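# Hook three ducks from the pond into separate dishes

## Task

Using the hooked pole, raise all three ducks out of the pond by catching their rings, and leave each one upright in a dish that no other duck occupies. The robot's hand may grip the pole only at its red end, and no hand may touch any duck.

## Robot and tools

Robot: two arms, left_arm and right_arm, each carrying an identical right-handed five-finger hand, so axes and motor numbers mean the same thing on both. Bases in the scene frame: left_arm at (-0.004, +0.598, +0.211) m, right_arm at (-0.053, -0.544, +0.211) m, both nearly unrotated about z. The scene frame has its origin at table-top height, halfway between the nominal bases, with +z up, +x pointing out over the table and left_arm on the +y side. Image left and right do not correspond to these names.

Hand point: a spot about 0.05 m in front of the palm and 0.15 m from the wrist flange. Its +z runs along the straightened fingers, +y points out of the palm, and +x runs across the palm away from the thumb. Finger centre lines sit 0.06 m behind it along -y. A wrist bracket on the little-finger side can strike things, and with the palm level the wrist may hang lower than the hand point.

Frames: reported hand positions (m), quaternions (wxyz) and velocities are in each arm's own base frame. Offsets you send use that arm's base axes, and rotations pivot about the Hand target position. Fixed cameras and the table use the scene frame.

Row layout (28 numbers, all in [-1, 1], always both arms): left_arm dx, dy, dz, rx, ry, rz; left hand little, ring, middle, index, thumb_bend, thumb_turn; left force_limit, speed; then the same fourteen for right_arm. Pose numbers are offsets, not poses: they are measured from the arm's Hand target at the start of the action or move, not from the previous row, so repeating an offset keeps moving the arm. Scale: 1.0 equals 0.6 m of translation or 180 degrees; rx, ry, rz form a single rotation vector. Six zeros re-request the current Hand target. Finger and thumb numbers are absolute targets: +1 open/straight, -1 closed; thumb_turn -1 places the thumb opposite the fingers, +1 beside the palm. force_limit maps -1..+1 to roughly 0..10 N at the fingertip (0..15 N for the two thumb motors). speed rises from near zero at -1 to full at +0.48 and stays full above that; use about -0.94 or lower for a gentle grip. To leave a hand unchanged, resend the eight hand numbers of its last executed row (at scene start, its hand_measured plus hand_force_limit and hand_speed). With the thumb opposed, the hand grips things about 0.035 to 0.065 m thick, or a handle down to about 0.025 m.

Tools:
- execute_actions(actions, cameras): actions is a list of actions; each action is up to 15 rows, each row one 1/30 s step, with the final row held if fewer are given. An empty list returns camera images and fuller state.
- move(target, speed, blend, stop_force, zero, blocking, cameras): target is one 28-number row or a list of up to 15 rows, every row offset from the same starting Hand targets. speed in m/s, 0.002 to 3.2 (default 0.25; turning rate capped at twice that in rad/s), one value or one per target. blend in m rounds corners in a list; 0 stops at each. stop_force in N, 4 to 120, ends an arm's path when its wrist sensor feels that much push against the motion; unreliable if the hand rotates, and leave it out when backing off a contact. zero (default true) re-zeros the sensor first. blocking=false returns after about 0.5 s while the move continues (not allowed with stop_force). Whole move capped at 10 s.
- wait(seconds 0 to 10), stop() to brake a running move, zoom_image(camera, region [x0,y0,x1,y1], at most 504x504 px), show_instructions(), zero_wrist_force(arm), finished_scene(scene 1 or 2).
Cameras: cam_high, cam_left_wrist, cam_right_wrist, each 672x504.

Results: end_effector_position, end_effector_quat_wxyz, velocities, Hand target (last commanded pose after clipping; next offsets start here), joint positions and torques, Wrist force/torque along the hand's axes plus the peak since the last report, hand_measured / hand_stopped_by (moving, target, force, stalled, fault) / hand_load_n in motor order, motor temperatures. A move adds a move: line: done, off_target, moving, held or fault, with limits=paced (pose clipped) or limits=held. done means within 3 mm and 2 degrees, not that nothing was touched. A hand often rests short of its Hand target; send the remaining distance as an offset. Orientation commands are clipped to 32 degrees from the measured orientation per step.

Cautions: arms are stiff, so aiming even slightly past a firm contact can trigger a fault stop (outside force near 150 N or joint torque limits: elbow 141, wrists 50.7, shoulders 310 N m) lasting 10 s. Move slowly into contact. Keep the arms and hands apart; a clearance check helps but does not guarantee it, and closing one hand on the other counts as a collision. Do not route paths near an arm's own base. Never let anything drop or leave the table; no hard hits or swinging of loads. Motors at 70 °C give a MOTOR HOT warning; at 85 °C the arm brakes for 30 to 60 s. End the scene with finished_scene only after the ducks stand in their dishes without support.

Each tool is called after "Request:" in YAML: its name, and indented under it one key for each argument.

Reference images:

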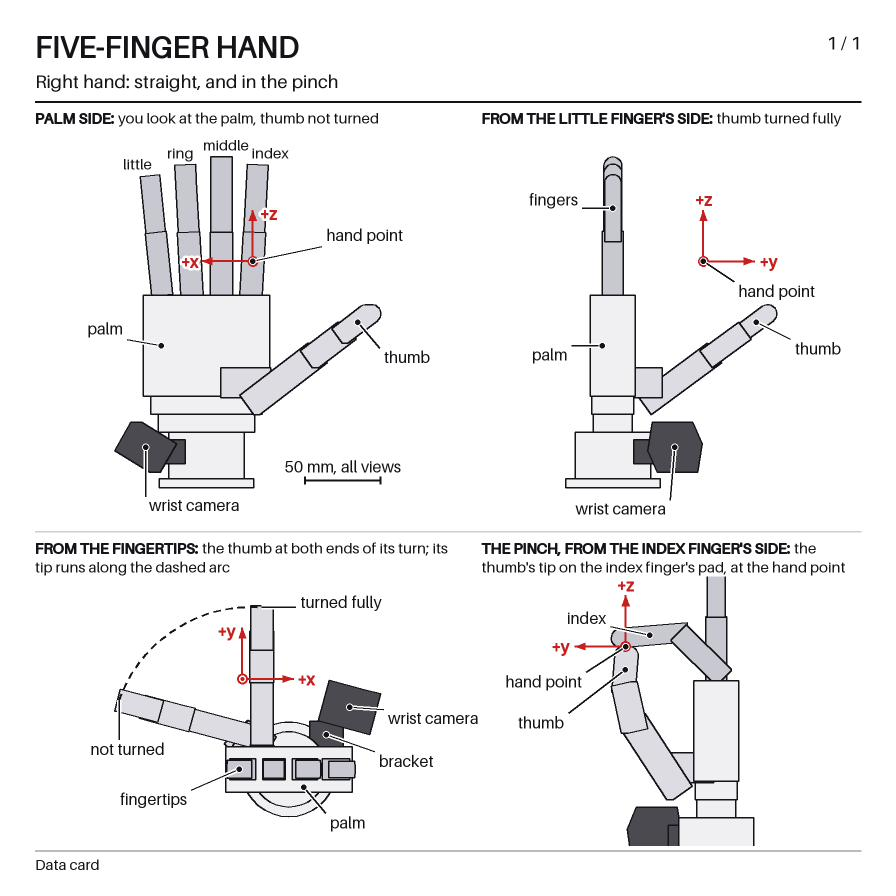

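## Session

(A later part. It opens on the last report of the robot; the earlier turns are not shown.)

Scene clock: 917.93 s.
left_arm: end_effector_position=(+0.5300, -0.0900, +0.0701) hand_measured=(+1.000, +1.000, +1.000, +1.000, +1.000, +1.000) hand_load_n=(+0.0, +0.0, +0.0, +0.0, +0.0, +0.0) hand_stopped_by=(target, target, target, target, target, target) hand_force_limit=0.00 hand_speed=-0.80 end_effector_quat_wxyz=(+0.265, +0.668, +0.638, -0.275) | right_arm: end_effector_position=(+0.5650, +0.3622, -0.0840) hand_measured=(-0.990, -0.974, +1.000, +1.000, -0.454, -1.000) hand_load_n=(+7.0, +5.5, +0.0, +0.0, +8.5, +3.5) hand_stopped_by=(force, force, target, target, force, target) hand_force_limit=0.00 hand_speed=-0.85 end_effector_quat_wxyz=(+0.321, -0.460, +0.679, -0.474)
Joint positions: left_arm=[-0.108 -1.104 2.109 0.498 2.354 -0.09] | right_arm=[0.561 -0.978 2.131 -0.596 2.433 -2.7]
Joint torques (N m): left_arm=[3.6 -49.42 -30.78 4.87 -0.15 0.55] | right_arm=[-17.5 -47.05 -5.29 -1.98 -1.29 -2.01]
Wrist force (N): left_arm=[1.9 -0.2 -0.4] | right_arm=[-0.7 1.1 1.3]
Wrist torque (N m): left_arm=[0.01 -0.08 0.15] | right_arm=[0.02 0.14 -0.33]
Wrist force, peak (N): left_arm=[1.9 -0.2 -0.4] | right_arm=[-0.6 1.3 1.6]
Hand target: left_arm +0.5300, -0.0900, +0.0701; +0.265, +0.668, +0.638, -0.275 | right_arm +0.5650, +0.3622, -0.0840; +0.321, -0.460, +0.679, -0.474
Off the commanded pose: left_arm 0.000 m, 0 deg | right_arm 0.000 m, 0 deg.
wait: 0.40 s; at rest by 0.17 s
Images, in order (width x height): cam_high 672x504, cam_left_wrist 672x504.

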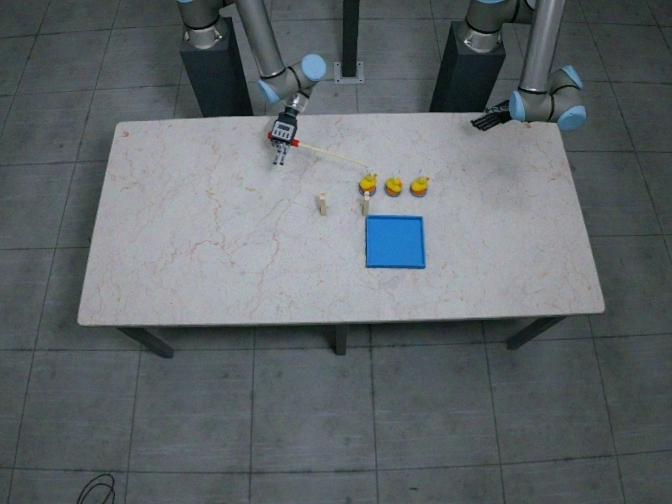

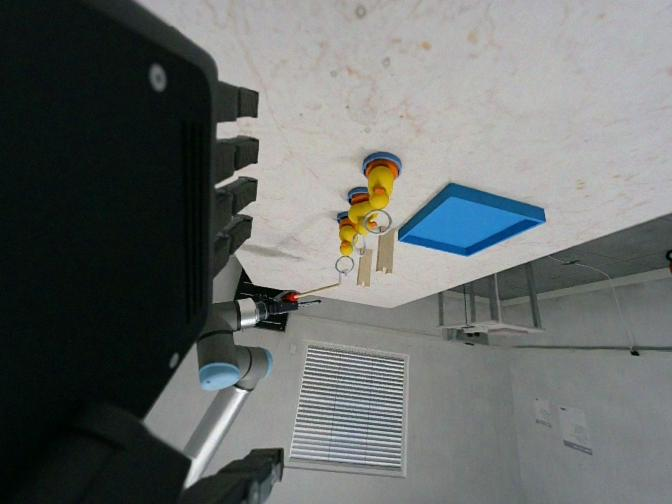

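Request:
move:
  target:
    - [0,0,0,0,0,0,1,1,1,1,1,1,0,-0.8,0,0,0.0117,0,0,0,-1,-0.985,1,1,-0.98,-1,0.0,-0.85]
    - [0,0,0,0,0,0,1,1,1,1,1,1,0,-0.8,0.0067,-0.002,0.0117,0,0,0,-1,-0.985,1,1,-0.98,-1,0.0,-0.85]
  speed: 0.01

Request:
wait:
  seconds: 5
  cameras: ["cam_high"]

Request:
zoom_image:
  camera: "cam_high"
  region: [352, 168, 382, 198]

Request:
wait:
  seconds: 0.3
  cameras: ["cam_high"]

Request:
zoom_image:
  camera: "cam_high"
  region: [352, 168, 382, 198]

Scene clock: 932.93 s.
left_arm: end_effector_position=(+0.5300, -0.0900, +0.0701) hand_measured=(+1.000, +1.000, +1.000, +1.000, +1.000, +1.000) hand_load_n=(+0.0, +0.0, +0.0, +0.0, +0.0, +0.0) hand_stopped_by=(target, target, target, target, target, target) hand_force_limit=0.00 hand_speed=-0.80 end_effector_quat_wxyz=(+0.265, +0.668, +0.638, -0.275) | right_arm: end_effector_position=(+0.5688, +0.3611, -0.0769) hand_measured=(-0.990, -0.974, +1.000, +1.000, -0.454, -1.000) hand_load_n=(+7.0, +5.5, +0.0, +0.0, +8.5, +3.5) hand_stopped_by=(force, force, target, target, force, target) hand_force_limit=0.00 hand_speed=-0.85 end_effector_quat_wxyz=(+0.321, -0.459, +0.679, -0.474)
Joint positions: left_arm=[-0.108 -1.104 2.109 0.498 2.354 -0.09] | right_arm=[0.555 -0.989 2.129 -0.585 2.428 -2.704]
Joint torques (N m): left_arm=[3.16 -51.03 -30.14 4.48 -0.01 0.45] | right_arm=[-19.23 -48.02 -25.01 -2.19 -1.31 -2.17]
Wrist force (N): left_arm=[1.7 0.1 -0.6] | right_arm=[-0.7 1.2 1.7]
Wrist torque (N m): left_arm=[0.06 -0.05 0.15] | right_arm=[0.01 0.13 -0.31]
Wrist force, peak (N): left_arm=[1.9 0.0 -0.8] | right_arm=[-0.8 1.4 1.5]
Hand target: left_arm +0.5300, -0.0900, +0.0701; +0.265, +0.668, +0.638, -0.275 | right_arm +0.5691, +0.3610, -0.0770; +0.321, -0.460, +0.679, -0.474
Off the commanded pose: left_arm 0.000 m, 0 deg | right_arm 0.000 m, 0 deg.
move: done

Scene clock: 937.93 s.
left_arm: end_effector_position=(+0.5300, -0.0900, +0.0701) hand_measured=(+1.000, +1.000, +1.000, +1.000, +1.000, +1.000) hand_load_n=(+0.0, +0.0, +0.0, +0.0, +0.0, +0.0) hand_stopped_by=(target, target, target, target, target, target) hand_force_limit=0.00 hand_speed=-0.80 end_effector_quat_wxyz=(+0.265, +0.668, +0.638, -0.275) | right_arm: end_effector_position=(+0.5691, +0.3610, -0.0770) hand_measured=(-0.990, -0.974, +1.000, +1.000, -0.454, -1.000) hand_load_n=(+7.0, +5.5, -0.5, +0.0, +8.5, +3.0) hand_stopped_by=(force, force, target, target, force, target) hand_force_limit=0.00 hand_speed=-0.85 end_effector_quat_wxyz=(+0.321, -0.460, +0.679, -0.474)
Joint positions: left_arm=[-0.108 -1.104 2.109 0.498 2.354 -0.09] | right_arm=[0.555 -0.989 2.129 -0.586 2.428 -2.705]
Joint torques (N m): left_arm=[4.58 -52.78 -29.17 4.49 -0.31 0.44] | right_arm=[-16.92 -47.44 -24.11 -1.92 -1.08 -2.28]
Wrist force (N): left_arm=[1.8 -0.2 -0.5] | right_arm=[-0.7 1.0 1.5]
Wrist torque (N m): left_arm=[0.01 -0.08 0.15] | right_arm=[0.02 0.13 -0.31]
Wrist force, peak (N): left_arm=[2.0 -0.2 -0.4] | right_arm=[-0.9 1.6 1.5]
Hand target: left_arm +0.5300, -0.0900, +0.0701; +0.265, +0.668, +0.638, -0.275 | right_arm +0.5691, +0.3610, -0.0770; +0.321, -0.460, +0.679, -0.474
Off the commanded pose: left_arm 0.000 m, 0 deg | right_arm 0.000 m, 0 deg.
wait: 5.00 s; at rest by 0.17 s
Images, in order (width x height): cam_high 672x504.

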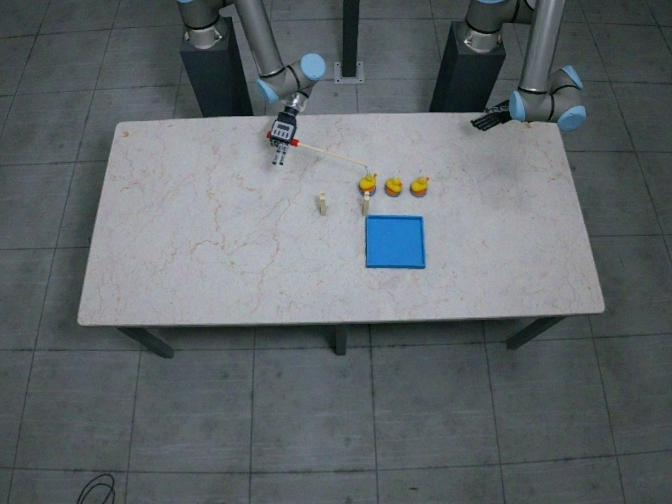

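Scaled by 16.800 from the camera's 672x504 image, which has a finer 960x720 frame.

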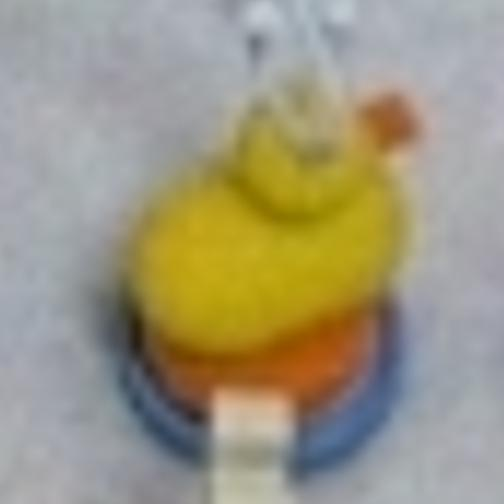

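Scene clock: 938.23 s.
left_arm: end_effector_position=(+0.5300, -0.0900, +0.0701) hand_measured=(+1.000, +1.000, +1.000, +1.000, +1.000, +1.000) hand_load_n=(+0.0, +0.0, +0.0, +0.0, +0.0, +0.0) hand_stopped_by=(target, target, target, target, target, target) hand_force_limit=0.00 hand_speed=-0.80 end_effector_quat_wxyz=(+0.265, +0.668, +0.638, -0.275) | right_arm: end_effector_position=(+0.5691, +0.3610, -0.0770) hand_measured=(-0.990, -0.974, +1.000, +1.000, -0.454, -1.000) hand_load_n=(+7.0, +6.0, +0.0, +0.0, +9.0, +3.0) hand_stopped_by=(force, force, target, target, force, target) hand_force_limit=0.00 hand_speed=-0.85 end_effector_quat_wxyz=(+0.321, -0.460, +0.679, -0.474)
Joint positions: left_arm=[-0.108 -1.104 2.109 0.498 2.354 -0.09] | right_arm=[0.555 -0.989 2.129 -0.586 2.428 -2.705]
Joint torques (N m): left_arm=[4.18 -52.92 -30.4 4.35 -0.21 0.3] | right_arm=[-15.85 -48.45 -23.91 -1.85 -1.16 -2.11]
Wrist force (N): left_arm=[1.7 -0.1 -0.3] | right_arm=[-0.4 1.3 1.2]
Wrist torque (N m): left_arm=[0.02 -0.06 0.15] | right_arm=[0.07 0.10 -0.30]
Wrist force, peak (N): left_arm=[1.8 -0.1 -0.4] | right_arm=[-0.6 1.2 1.4]
Hand target: left_arm +0.5300, -0.0900, +0.0701; +0.265, +0.668, +0.638, -0.275 | right_arm +0.5691, +0.3610, -0.0770; +0.321, -0.460, +0.679, -0.474
Off the commanded pose: left_arm 0.000 m, 0 deg | right_arm 0.000 m, 0 deg.
wait: 0.30 s; at rest by 0.17 s
Images, in order (width x height): cam_high 672x504.

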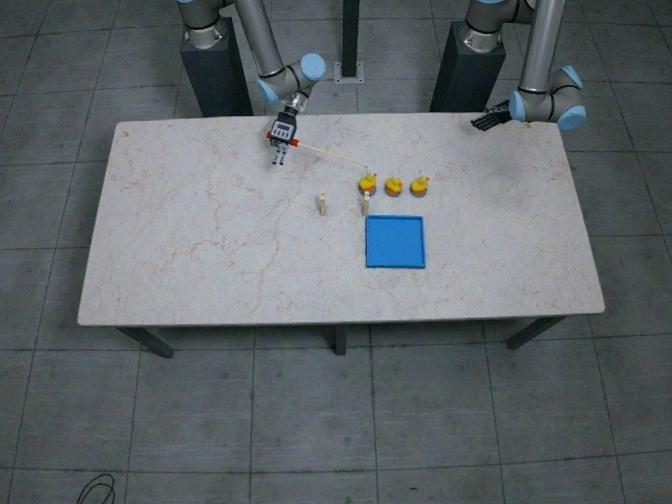

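Scaled by 16.800 from the camera's 672x504 image, which has a finer 960x720 frame.

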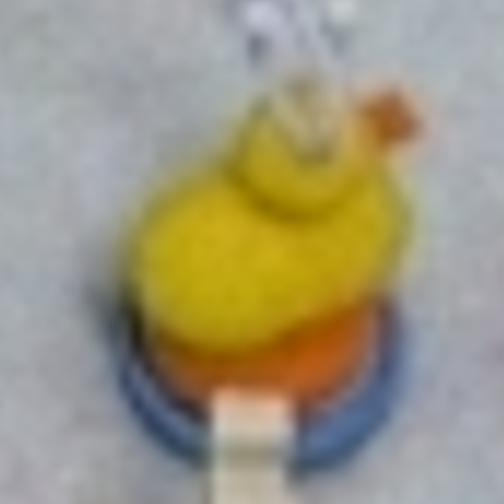

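Request:
wait:
  seconds: 0.3
  cameras: ["cam_left_wrist"]

Request:
zoom_image:
  camera: "cam_left_wrist"
  region: [320, 200, 380, 290]

Request:
zoom_image:
  camera: "cam_left_wrist"
  region: [325, 240, 365, 280]

Scene clock: 948.33 s.
left_arm: end_effector_position=(+0.5300, -0.0900, +0.0701) hand_measured=(+1.000, +1.000, +1.000, +1.000, +1.000, +1.000) hand_load_n=(+0.0, +0.0, +0.0, +0.0, +0.0, +0.0) hand_stopped_by=(target, target, target, target, target, target) hand_force_limit=0.00 hand_speed=-0.80 end_effector_quat_wxyz=(+0.265, +0.668, +0.638, -0.275) | right_arm: end_effector_position=(+0.5691, +0.3610, -0.0770) hand_measured=(-0.990, -0.974, +1.000, +1.000, -0.454, -1.000) hand_load_n=(+7.0, +5.5, +0.0, +0.0, +8.5, +3.0) hand_stopped_by=(force, force, target, target, force, target) hand_force_limit=0.00 hand_speed=-0.85 end_effector_quat_wxyz=(+0.321, -0.460, +0.679, -0.474)
Joint positions: left_arm=[-0.108 -1.104 2.109 0.498 2.354 -0.09] | right_arm=[0.555 -0.989 2.129 -0.586 2.428 -2.705]
Joint torques (N m): left_arm=[3.88 -50.93 -30.2 4.63 -0.6 0.27] | right_arm=[-16.03 -47.43 -24.09 -1.78 -1.16 -2.19]
Wrist force (N): left_arm=[1.6 -0.4 -0.5] | right_arm=[-0.5 1.0 1.4]
Wrist torque (N m): left_arm=[-0.01 -0.03 0.12] | right_arm=[0.01 0.11 -0.32]
Wrist force, peak (N): left_arm=[1.9 -0.5 -0.2] | right_arm=[-0.9 1.4 1.5]
Hand target: left_arm +0.5300, -0.0900, +0.0701; +0.265, +0.668, +0.638, -0.275 | right_arm +0.5691, +0.3610, -0.0770; +0.321, -0.460, +0.679, -0.474
Off the commanded pose: left_arm 0.000 m, 0 deg | right_arm 0.000 m, 0 deg.
wait: 0.30 s; at rest from the start
Images, in order (width x height): cam_left_wrist 672x504.

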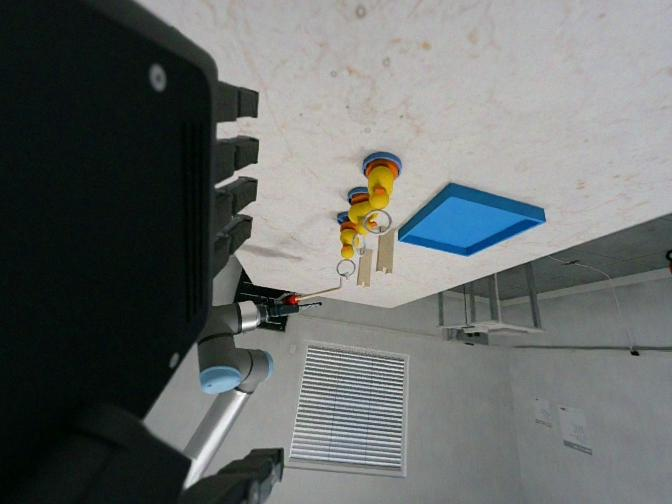

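Scaled by 5.600 from the camera's 672x504 image, which has a finer 960x720 frame.

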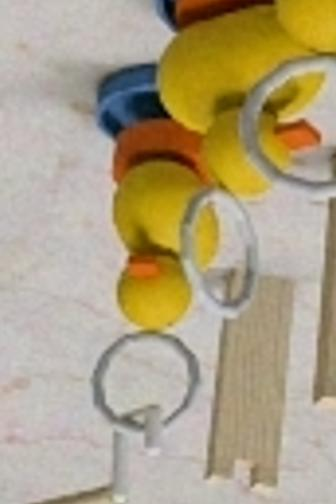

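Scaled by 12.600 from the camera's 672x504 image, which has a finer 960x720 frame.

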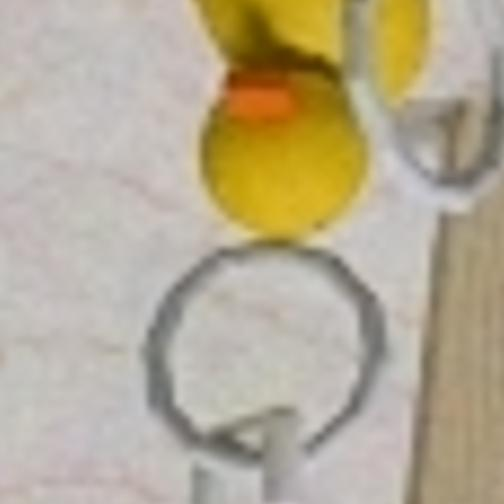

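Request:
move:
  target: [0,0,0,0,0,0,1,1,1,1,1,1,0,-0.8,0,0,-0.0117,0,0,0,-1,-0.985,1,1,-0.98,-1,0.0,-0.85]
  speed: 0.01

Request:
wait:
  seconds: 2
  cameras: ["cam_high", "cam_left_wrist"]

Request:
zoom_image:
  camera: "cam_high"
  region: [352, 168, 382, 198]

Request:
zoom_image:
  camera: "cam_left_wrist"
  region: [320, 200, 380, 290]

Request:
wait:
  seconds: 0.3
  cameras: ["cam_high"]

Request:
zoom_image:
  camera: "cam_high"
  region: [352, 168, 382, 198]

Scene clock: 968.13 s.
left_arm: end_effector_position=(+0.5300, -0.0900, +0.0701) hand_measured=(+1.000, +1.000, +1.000, +1.000, +1.000, +1.000) hand_load_n=(+0.0, +0.0, +0.0, +0.0, +0.0, +0.0) hand_stopped_by=(target, target, target, target, target, target) hand_force_limit=0.00 hand_speed=-0.80 end_effector_quat_wxyz=(+0.265, +0.668, +0.638, -0.275) | right_arm: end_effector_position=(+0.5691, +0.3610, -0.0838) hand_measured=(-0.990, -0.974, +1.000, +1.000, -0.454, -1.000) hand_load_n=(+7.0, +5.5, +0.0, +0.0, +8.5, +3.0) hand_stopped_by=(force, force, target, target, force, target) hand_force_limit=0.00 hand_speed=-0.85 end_effector_quat_wxyz=(+0.321, -0.460, +0.679, -0.474)
Joint positions: left_arm=[-0.108 -1.104 2.109 0.498 2.354 -0.09] | right_arm=[0.555 -0.977 2.128 -0.597 2.428 -2.705]
Joint torques (N m): left_arm=[3.45 -51.36 -30.45 4.25 -0.89 0.29] | right_arm=[-17.14 -45.38 -24.33 -1.48 -1.21 -0.74]
Wrist force (N): left_arm=[1.6 -0.3 -0.3] | right_arm=[-0.5 1.1 1.5]
Wrist torque (N m): left_arm=[-0.02 -0.03 0.13] | right_arm=[0.02 0.10 -0.31]
Wrist force, peak (N): left_arm=[1.9 -0.2 -0.7] | right_arm=[-0.6 1.3 1.9]
Hand target: left_arm +0.5300, -0.0900, +0.0701; +0.265, +0.668, +0.638, -0.275 | right_arm +0.5691, +0.3610, -0.0840; +0.321, -0.460, +0.679, -0.474
Off the commanded pose: left_arm 0.000 m, 0 deg | right_arm 0.000 m, 0 deg.
move: done

Scene clock: 970.13 s.
left_arm: end_effector_position=(+0.5300, -0.0900, +0.0701) hand_measured=(+1.000, +1.000, +1.000, +1.000, +1.000, +1.000) hand_load_n=(-0.5, +0.0, +0.0, +0.0, +0.0, +0.0) hand_stopped_by=(target, target, target, target, target, target) hand_force_limit=0.00 hand_speed=-0.80 end_effector_quat_wxyz=(+0.265, +0.668, +0.638, -0.275) | right_arm: end_effector_position=(+0.5691, +0.3610, -0.0840) hand_measured=(-0.990, -0.974, +1.000, +1.000, -0.454, -1.000) hand_load_n=(+7.0, +5.5, +0.0, -0.5, +8.5, +3.5) hand_stopped_by=(force, force, target, target, force, target) hand_force_limit=0.00 hand_speed=-0.85 end_effector_quat_wxyz=(+0.321, -0.460, +0.679, -0.474)
Joint positions: left_arm=[-0.108 -1.104 2.109 0.498 2.354 -0.09] | right_arm=[0.555 -0.977 2.128 -0.598 2.428 -2.705]
Joint torques (N m): left_arm=[5.14 -51.17 -29.72 4.21 -0.78 0.47] | right_arm=[-15.83 -47.84 -23.84 -1.91 -1.31 -0.87]
Wrist force (N): left_arm=[1.2 -0.2 -0.4] | right_arm=[-0.6 1.1 1.3]
Wrist torque (N m): left_arm=[0.00 0.00 0.12] | right_arm=[0.05 0.13 -0.32]
Wrist force, peak (N): left_arm=[1.9 -0.1 -0.4] | right_arm=[-0.5 1.5 1.7]
Hand target: left_arm +0.5300, -0.0900, +0.0701; +0.265, +0.668, +0.638, -0.275 | right_arm +0.5691, +0.3610, -0.0840; +0.321, -0.460, +0.679, -0.474
Off the commanded pose: left_arm 0.000 m, 0 deg | right_arm 0.000 m, 0 deg.
wait: 2.00 s; at rest by 0.17 s
Images, in order (width x height): cam_high 672x504, cam_left_wrist 672x504.

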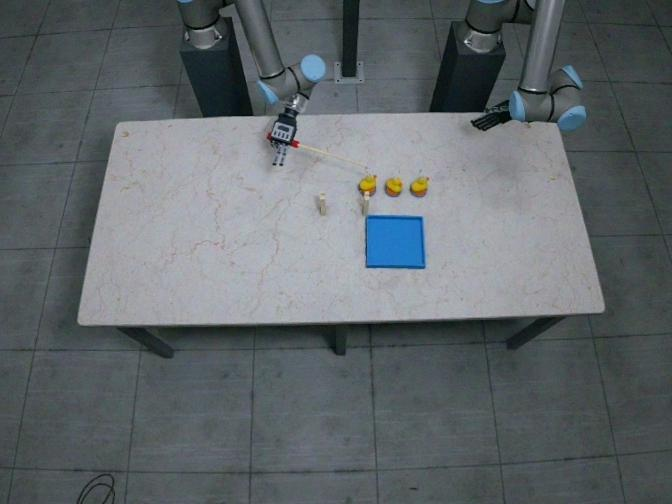

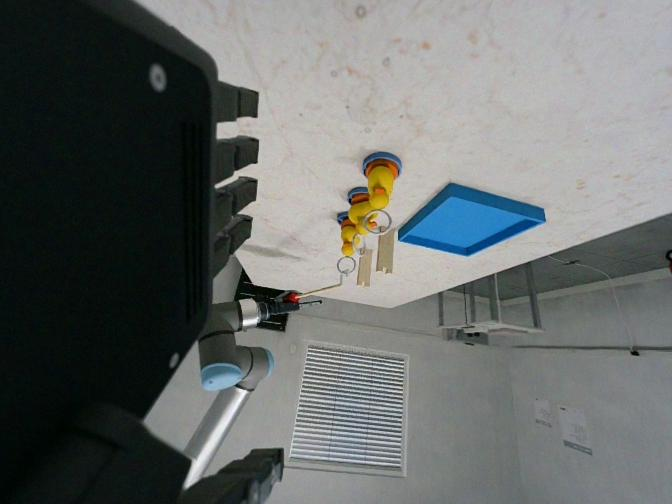

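Scaled by 16.800 from the camera's 672x504 image, which has a finer 960x720 frame.

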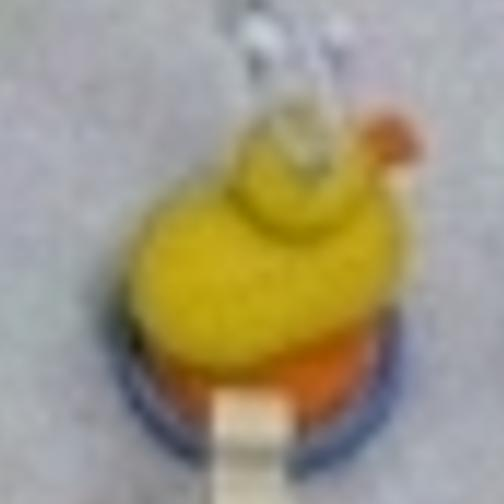

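Scaled by 5.600 from the camera's 672x504 image, which has a finer 960x720 frame.

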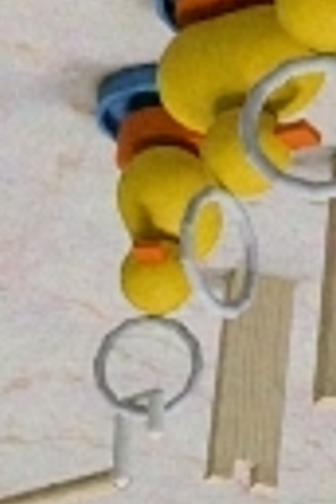

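Scene clock: 970.43 s.
left_arm: end_effector_position=(+0.5300, -0.0900, +0.0701) hand_measured=(+1.000, +1.000, +1.000, +1.000, +1.000, +1.000) hand_load_n=(+0.0, +0.0, +0.0, +0.0, +0.0, +0.0) hand_stopped_by=(target, target, target, target, target, target) hand_force_limit=0.00 hand_speed=-0.80 end_effector_quat_wxyz=(+0.265, +0.668, +0.638, -0.275) | right_arm: end_effector_position=(+0.5691, +0.3610, -0.0840) hand_measured=(-0.990, -0.974, +1.000, +1.000, -0.454, -1.000) hand_load_n=(+7.0, +5.5, +0.0, +0.0, +8.5, +3.0) hand_stopped_by=(force, force, target, target, force, target) hand_force_limit=0.00 hand_speed=-0.85 end_effector_quat_wxyz=(+0.321, -0.460, +0.679, -0.474)
Joint positions: left_arm=[-0.108 -1.104 2.109 0.498 2.354 -0.09] | right_arm=[0.555 -0.977 2.128 -0.598 2.428 -2.705]
Joint torques (N m): left_arm=[3.52 -51.34 -30.28 4.29 -0.41 0.19] | right_arm=[-16.51 -48 -23.89 -1.77 -1.14 -0.62]
Wrist force (N): left_arm=[1.8 0.1 -0.3] | right_arm=[-0.6 1.1 1.1]
Wrist torque (N m): left_arm=[0.03 -0.08 0.16] | right_arm=[0.05 0.13 -0.32]
Wrist force, peak (N): left_arm=[1.7 -0.3 -0.5] | right_arm=[-0.6 1.4 1.4]
Hand target: left_arm +0.5300, -0.0900, +0.0701; +0.265, +0.668, +0.638, -0.275 | right_arm +0.5691, +0.3610, -0.0840; +0.321, -0.460, +0.679, -0.474
Off the commanded pose: left_arm 0.000 m, 0 deg | right_arm 0.000 m, 0 deg.
wait: 0.30 s; at rest by 0.17 s
Images, in order (width x height): cam_high 672x504.

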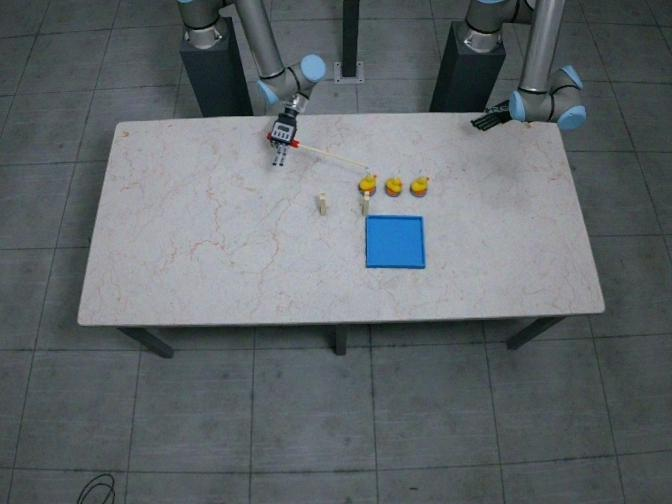

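Scaled by 16.800 from the camera's 672x504 image, which has a finer 960x720 frame.

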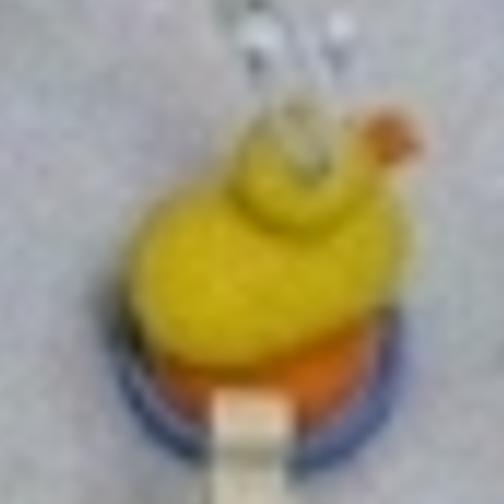

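Request:
move:
  target: [0,0,0,0,0,0,1,1,1,1,1,1,0,-0.8,0,0,-0.01,0,0,0,-1,-0.985,1,1,-0.98,-1,0.0,-0.85]
  speed: 0.01

Request:
wait:
  seconds: 2
  cameras: ["cam_high", "cam_left_wrist"]

Request:
zoom_image:
  camera: "cam_high"
  region: [352, 168, 382, 198]

Request:
zoom_image:
  camera: "cam_left_wrist"
  region: [320, 200, 380, 290]

Scene clock: 978.93 s.
left_arm: end_effector_position=(+0.5300, -0.0900, +0.0701) hand_measured=(+1.000, +1.000, +1.000, +1.000, +1.000, +1.000) hand_load_n=(+0.0, +0.0, +0.0, +0.0, -0.5, +0.0) hand_stopped_by=(target, target, target, target, target, target) hand_force_limit=0.00 hand_speed=-0.80 end_effector_quat_wxyz=(+0.265, +0.668, +0.638, -0.275) | right_arm: end_effector_position=(+0.5691, +0.3610, -0.0898) hand_measured=(-0.990, -0.974, +1.000, +1.000, -0.454, -1.000) hand_load_n=(+7.5, +6.0, +0.0, +0.0, +8.5, +3.5) hand_stopped_by=(force, force, target, target, force, target) hand_force_limit=0.00 hand_speed=-0.85 end_effector_quat_wxyz=(+0.321, -0.460, +0.679, -0.474)
Joint positions: left_arm=[-0.108 -1.104 2.109 0.498 2.354 -0.09] | right_arm=[0.555 -0.967 2.128 -0.607 2.428 -2.705]
Joint torques (N m): left_arm=[3.45 -52.61 -30.86 4.8 -0.44 0.06] | right_arm=[-16.17 -46.22 -23.46 -1.96 -1.13 0.08]
Wrist force (N): left_arm=[1.3 -0.3 -0.3] | right_arm=[-0.6 0.9 1.1]
Wrist torque (N m): left_arm=[-0.01 0.01 0.11] | right_arm=[0.02 0.02 -0.16]
Wrist force, peak (N): left_arm=[2.0 -0.2 -0.6] | right_arm=[-0.5 1.3 1.8]
Hand target: left_arm +0.5300, -0.0900, +0.0701; +0.265, +0.668, +0.638, -0.275 | right_arm +0.5691, +0.3610, -0.0900; +0.321, -0.460, +0.679, -0.474
Off the commanded pose: left_arm 0.000 m, 0 deg | right_arm 0.000 m, 0 deg.
move: done

Scene clock: 980.93 s.
left_arm: end_effector_position=(+0.5300, -0.0900, +0.0701) hand_measured=(+1.000, +1.000, +1.000, +1.000, +1.000, +1.000) hand_load_n=(+0.0, +0.0, +0.0, +0.0, +0.0, +0.0) hand_stopped_by=(target, target, target, target, target, target) hand_force_limit=0.00 hand_speed=-0.80 end_effector_quat_wxyz=(+0.265, +0.668, +0.638, -0.275) | right_arm: end_effector_position=(+0.5691, +0.3610, -0.0900) hand_measured=(-0.990, -0.974, +1.000, +1.000, -0.454, -1.000) hand_load_n=(+7.5, +6.0, +0.0, +0.0, +8.0, +3.5) hand_stopped_by=(force, force, target, target, force, target) hand_force_limit=0.00 hand_speed=-0.85 end_effector_quat_wxyz=(+0.321, -0.460, +0.679, -0.474)
Joint positions: left_arm=[-0.108 -1.104 2.109 0.498 2.354 -0.09] | right_arm=[0.555 -0.966 2.128 -0.608 2.428 -2.705]
Joint torques (N m): left_arm=[5.55 -51.07 -29.85 4.47 -0.55 0.18] | right_arm=[-16.38 -47.17 -23.27 -1.59 -1.11 -0.21]
Wrist force (N): left_arm=[1.7 -0.2 -0.6] | right_arm=[-0.5 0.4 1.1]
Wrist torque (N m): left_arm=[0.01 -0.05 0.14] | right_arm=[0.03 -0.01 -0.11]
Wrist force, peak (N): left_arm=[1.8 0.0 -0.7] | right_arm=[-0.8 0.8 1.5]
Hand target: left_arm +0.5300, -0.0900, +0.0701; +0.265, +0.668, +0.638, -0.275 | right_arm +0.5691, +0.3610, -0.0900; +0.321, -0.460, +0.679, -0.474
Off the commanded pose: left_arm 0.000 m, 0 deg | right_arm 0.000 m, 0 deg.
wait: 2.00 s; at rest by 0.17 s
Images, in order (width x height): cam_high 672x504, cam_left_wrist 672x504.

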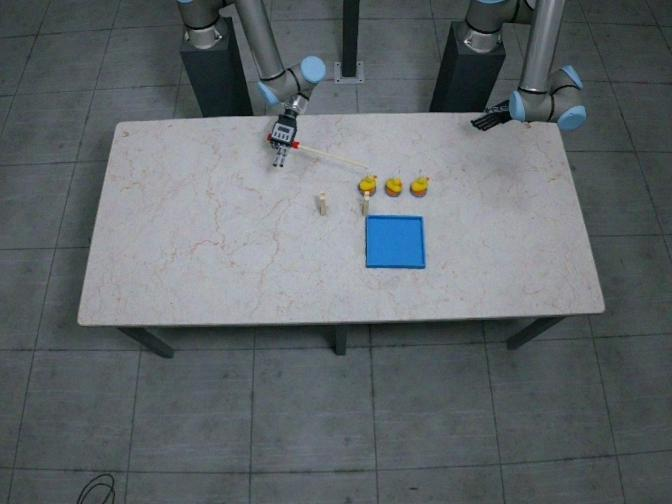

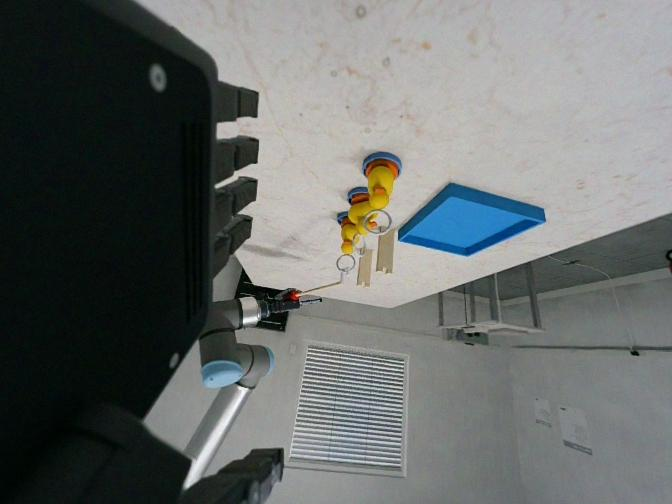

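Scaled by 16.800 from the camera's 672x504 image, which has a finer 960x720 frame.

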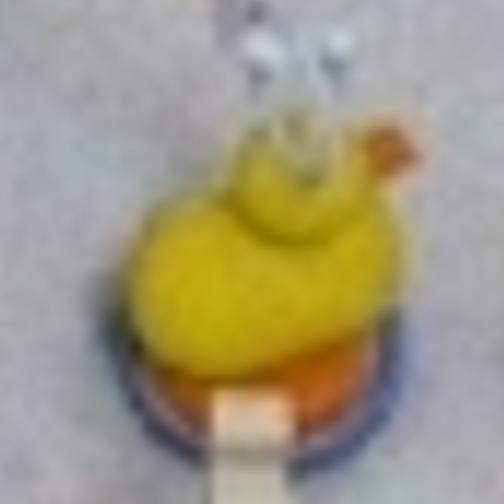

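Scaled by 5.600 from the camera's 672x504 image, which has a finer 960x720 frame.

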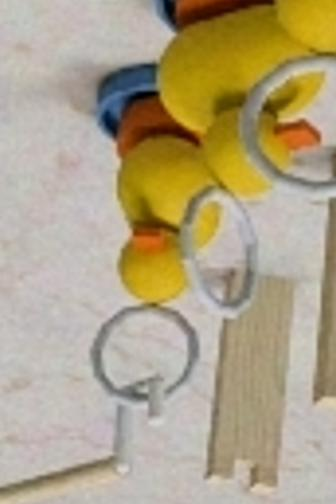

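Request:
zoom_image:
  camera: "cam_high"
  region: [378, 168, 408, 198]

Request:
zoom_image:
  camera: "cam_high"
  region: [404, 168, 434, 198]

Request:
zoom_image:
  camera: "cam_left_wrist"
  region: [330, 140, 410, 240]

Scaled by 16.800 from the camera's 672x504 image, which has a finer 960x720 frame.

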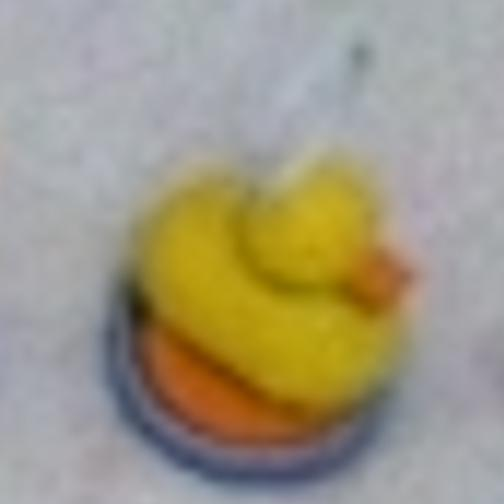

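Scaled by 16.800 from the camera's 672x504 image, which has a finer 960x720 frame.

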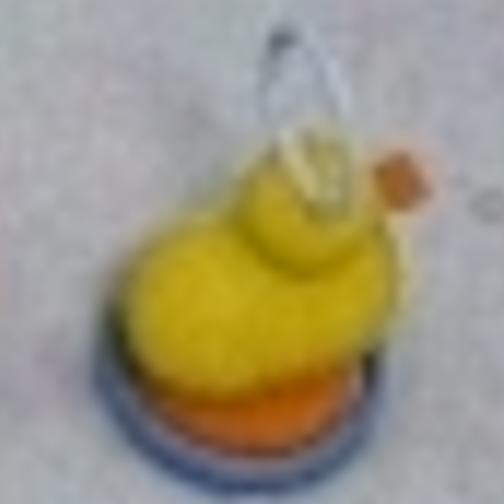

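Scaled by 5.040 from the camera's 672x504 image, which has a finer 960x720 frame.

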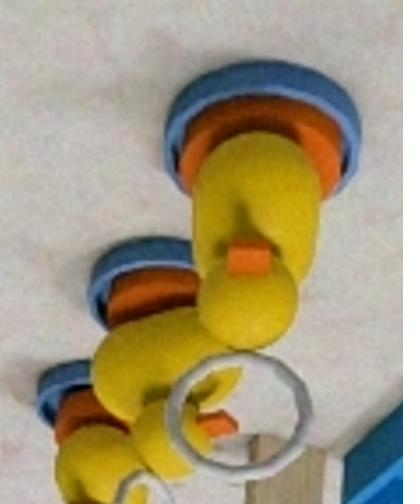

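Request:
zoom_image:
  camera: "cam_left_wrist"
  region: [332, 205, 362, 235]

Request:
zoom_image:
  camera: "cam_left_wrist"
  region: [342, 180, 377, 215]

Request:
zoom_image:
  camera: "cam_high"
  region: [355, 182, 379, 206]

Scaled by 16.800 from the camera's 672x504 image, which has a finer 960x720 frame.

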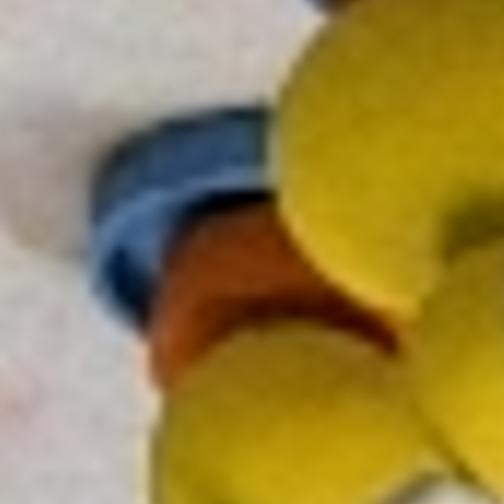

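Scaled by 14.400 from the camera's 672x504 image, which has a finer 960x720 frame.

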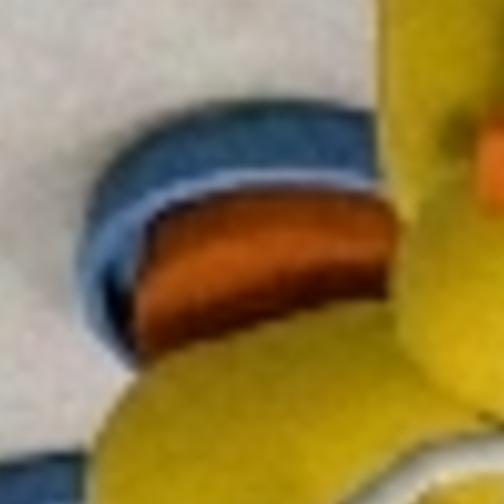

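Scaled by 21.000 from the camera's 672x504 image, which has a finer 960x720 frame.

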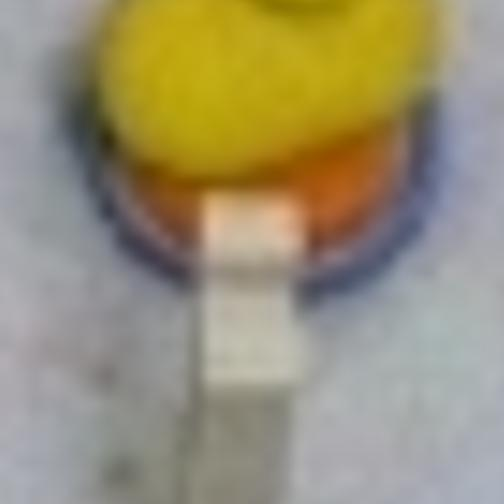

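Request:
move:
  target: [0,0,0,0,0,0,1,1,1,1,1,1,0,-0.8,0,0,-0.005,0,0,0,-1,-0.985,1,1,-0.98,-1,0.0,-0.85]
  speed: 0.01

Request:
wait:
  seconds: 2
  cameras: ["cam_high", "cam_left_wrist"]

Request:
zoom_image:
  camera: "cam_high"
  region: [352, 168, 382, 198]

Request:
zoom_image:
  camera: "cam_left_wrist"
  region: [332, 205, 362, 235]

Request:
zoom_image:
  camera: "cam_left_wrist"
  region: [320, 200, 380, 290]

Scene clock: 1012.10 s.
left_arm: end_effector_position=(+0.5300, -0.0900, +0.0701) hand_measured=(+1.000, +1.000, +1.000, +1.000, +1.000, +1.000) hand_load_n=(+0.0, +0.0, +0.0, +0.0, +0.0, +0.0) hand_stopped_by=(target, target, target, target, target, target) hand_force_limit=0.00 hand_speed=-0.80 end_effector_quat_wxyz=(+0.265, +0.668, +0.638, -0.275) | right_arm: end_effector_position=(+0.5691, +0.3610, -0.0927) hand_measured=(-0.990, -0.974, +1.000, +1.000, -0.454, -1.000) hand_load_n=(+7.5, +5.5, +0.0, +0.0, +8.0, +3.5) hand_stopped_by=(force, force, target, target, force, target) hand_force_limit=0.00 hand_speed=-0.85 end_effector_quat_wxyz=(+0.321, -0.460, +0.679, -0.474)
Joint positions: left_arm=[-0.108 -1.104 2.109 0.498 2.354 -0.09] | right_arm=[0.555 -0.961 2.128 -0.612 2.428 -2.705]
Joint torques (N m): left_arm=[4.44 -50.52 -28.91 4.65 -0.74 -0.07] | right_arm=[-17.21 -49.77 -22.96 -2.87 -0.86 0.11]
Wrist force (N): left_arm=[1.6 -0.2 -0.5] | right_arm=[-0.7 0.5 1.1]
Wrist torque (N m): left_arm=[0.00 -0.03 0.13] | right_arm=[-0.01 -0.01 -0.11]
Wrist force, peak (N): left_arm=[2.0 -0.2 -0.6] | right_arm=[-0.7 1.2 1.3]
Hand target: left_arm +0.5300, -0.0900, +0.0701; +0.265, +0.668, +0.638, -0.275 | right_arm +0.5691, +0.3610, -0.0930; +0.321, -0.460, +0.679, -0.474
Off the commanded pose: left_arm 0.000 m, 0 deg | right_arm 0.000 m, 0 deg.
move: done

Scene clock: 1014.10 s.
left_arm: end_effector_position=(+0.5300, -0.0900, +0.0701) hand_measured=(+1.000, +1.000, +1.000, +1.000, +1.000, +1.000) hand_load_n=(+0.0, +0.0, +0.0, +0.0, +0.0, +0.0) hand_stopped_by=(target, target, target, target, target, target) hand_force_limit=0.00 hand_speed=-0.80 end_effector_quat_wxyz=(+0.265, +0.668, +0.638, -0.275) | right_arm: end_effector_position=(+0.5691, +0.3610, -0.0930) hand_measured=(-0.990, -0.974, +1.000, +1.000, -0.454, -1.000) hand_load_n=(+8.0, +5.5, +0.0, +0.0, +8.0, +3.5) hand_stopped_by=(force, force, target, target, force, target) hand_force_limit=0.00 hand_speed=-0.85 end_effector_quat_wxyz=(+0.321, -0.460, +0.679, -0.474)
Joint positions: left_arm=[-0.108 -1.104 2.109 0.498 2.354 -0.09] | right_arm=[0.555 -0.961 2.128 -0.613 2.428 -2.705]
Joint torques (N m): left_arm=[4.16 -53.21 -30.06 4.25 -0.62 0.12] | right_arm=[-16.9 -47.31 -23.1 -1.44 -1.08 -0.65]
Wrist force (N): left_arm=[1.2 -0.2 -0.4] | right_arm=[-0.8 0.2 0.9]
Wrist torque (N m): left_arm=[0.00 0.01 0.12] | right_arm=[0.03 0.02 -0.11]
Wrist force, peak (N): left_arm=[1.8 -0.3 -0.4] | right_arm=[-0.9 0.6 1.3]
Hand target: left_arm +0.5300, -0.0900, +0.0701; +0.265, +0.668, +0.638, -0.275 | right_arm +0.5691, +0.3610, -0.0930; +0.321, -0.460, +0.679, -0.474
Off the commanded pose: left_arm 0.000 m, 0 deg | right_arm 0.000 m, 0 deg.
wait: 2.00 s; at rest by 0.17 s
Images, in order (width x height): cam_high 672x504, cam_left_wrist 672x504.

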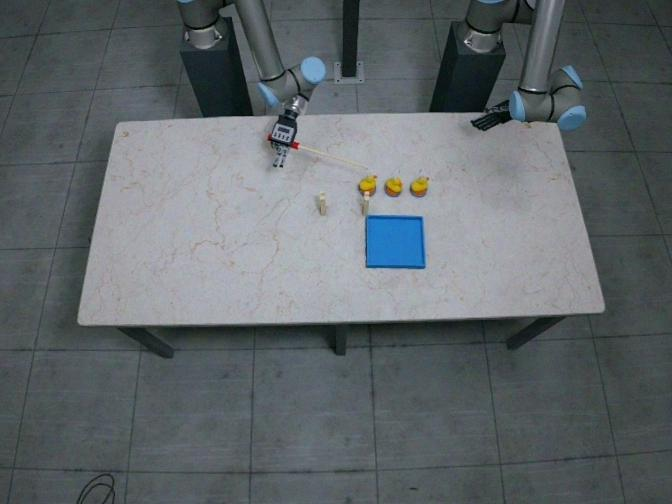

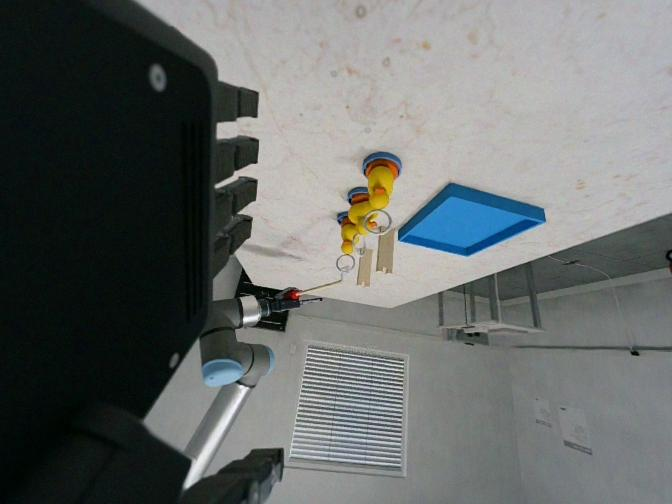

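Scaled by 16.800 from the camera's 672x504 image, which has a finer 960x720 frame.

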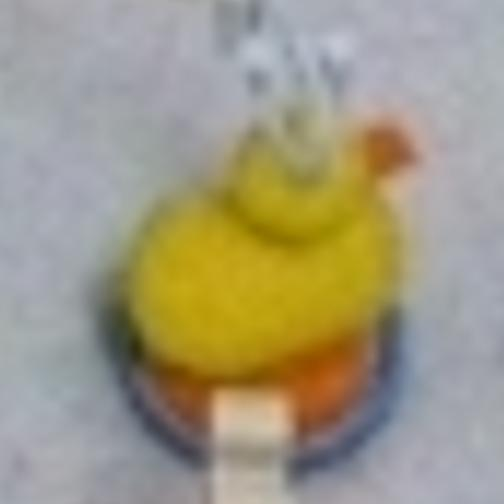

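Scaled by 16.800 from the camera's 672x504 image, which has a finer 960x720 frame.

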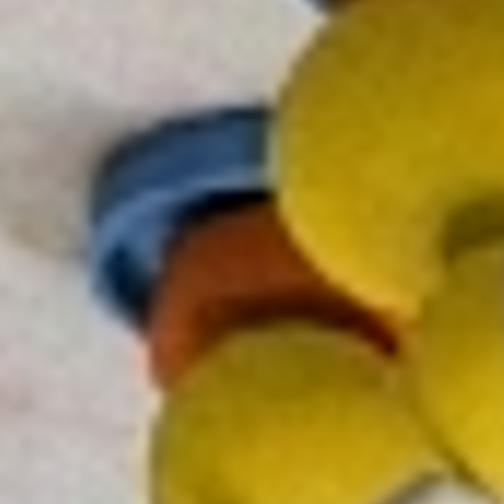

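Scaled by 5.600 from the camera's 672x504 image, which has a finer 960x720 frame.

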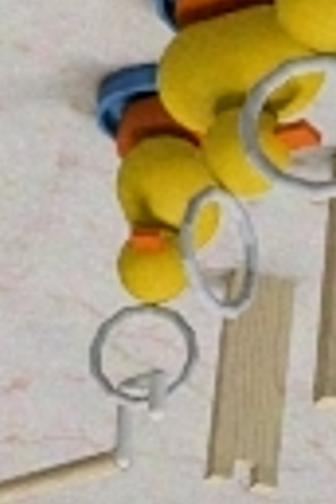

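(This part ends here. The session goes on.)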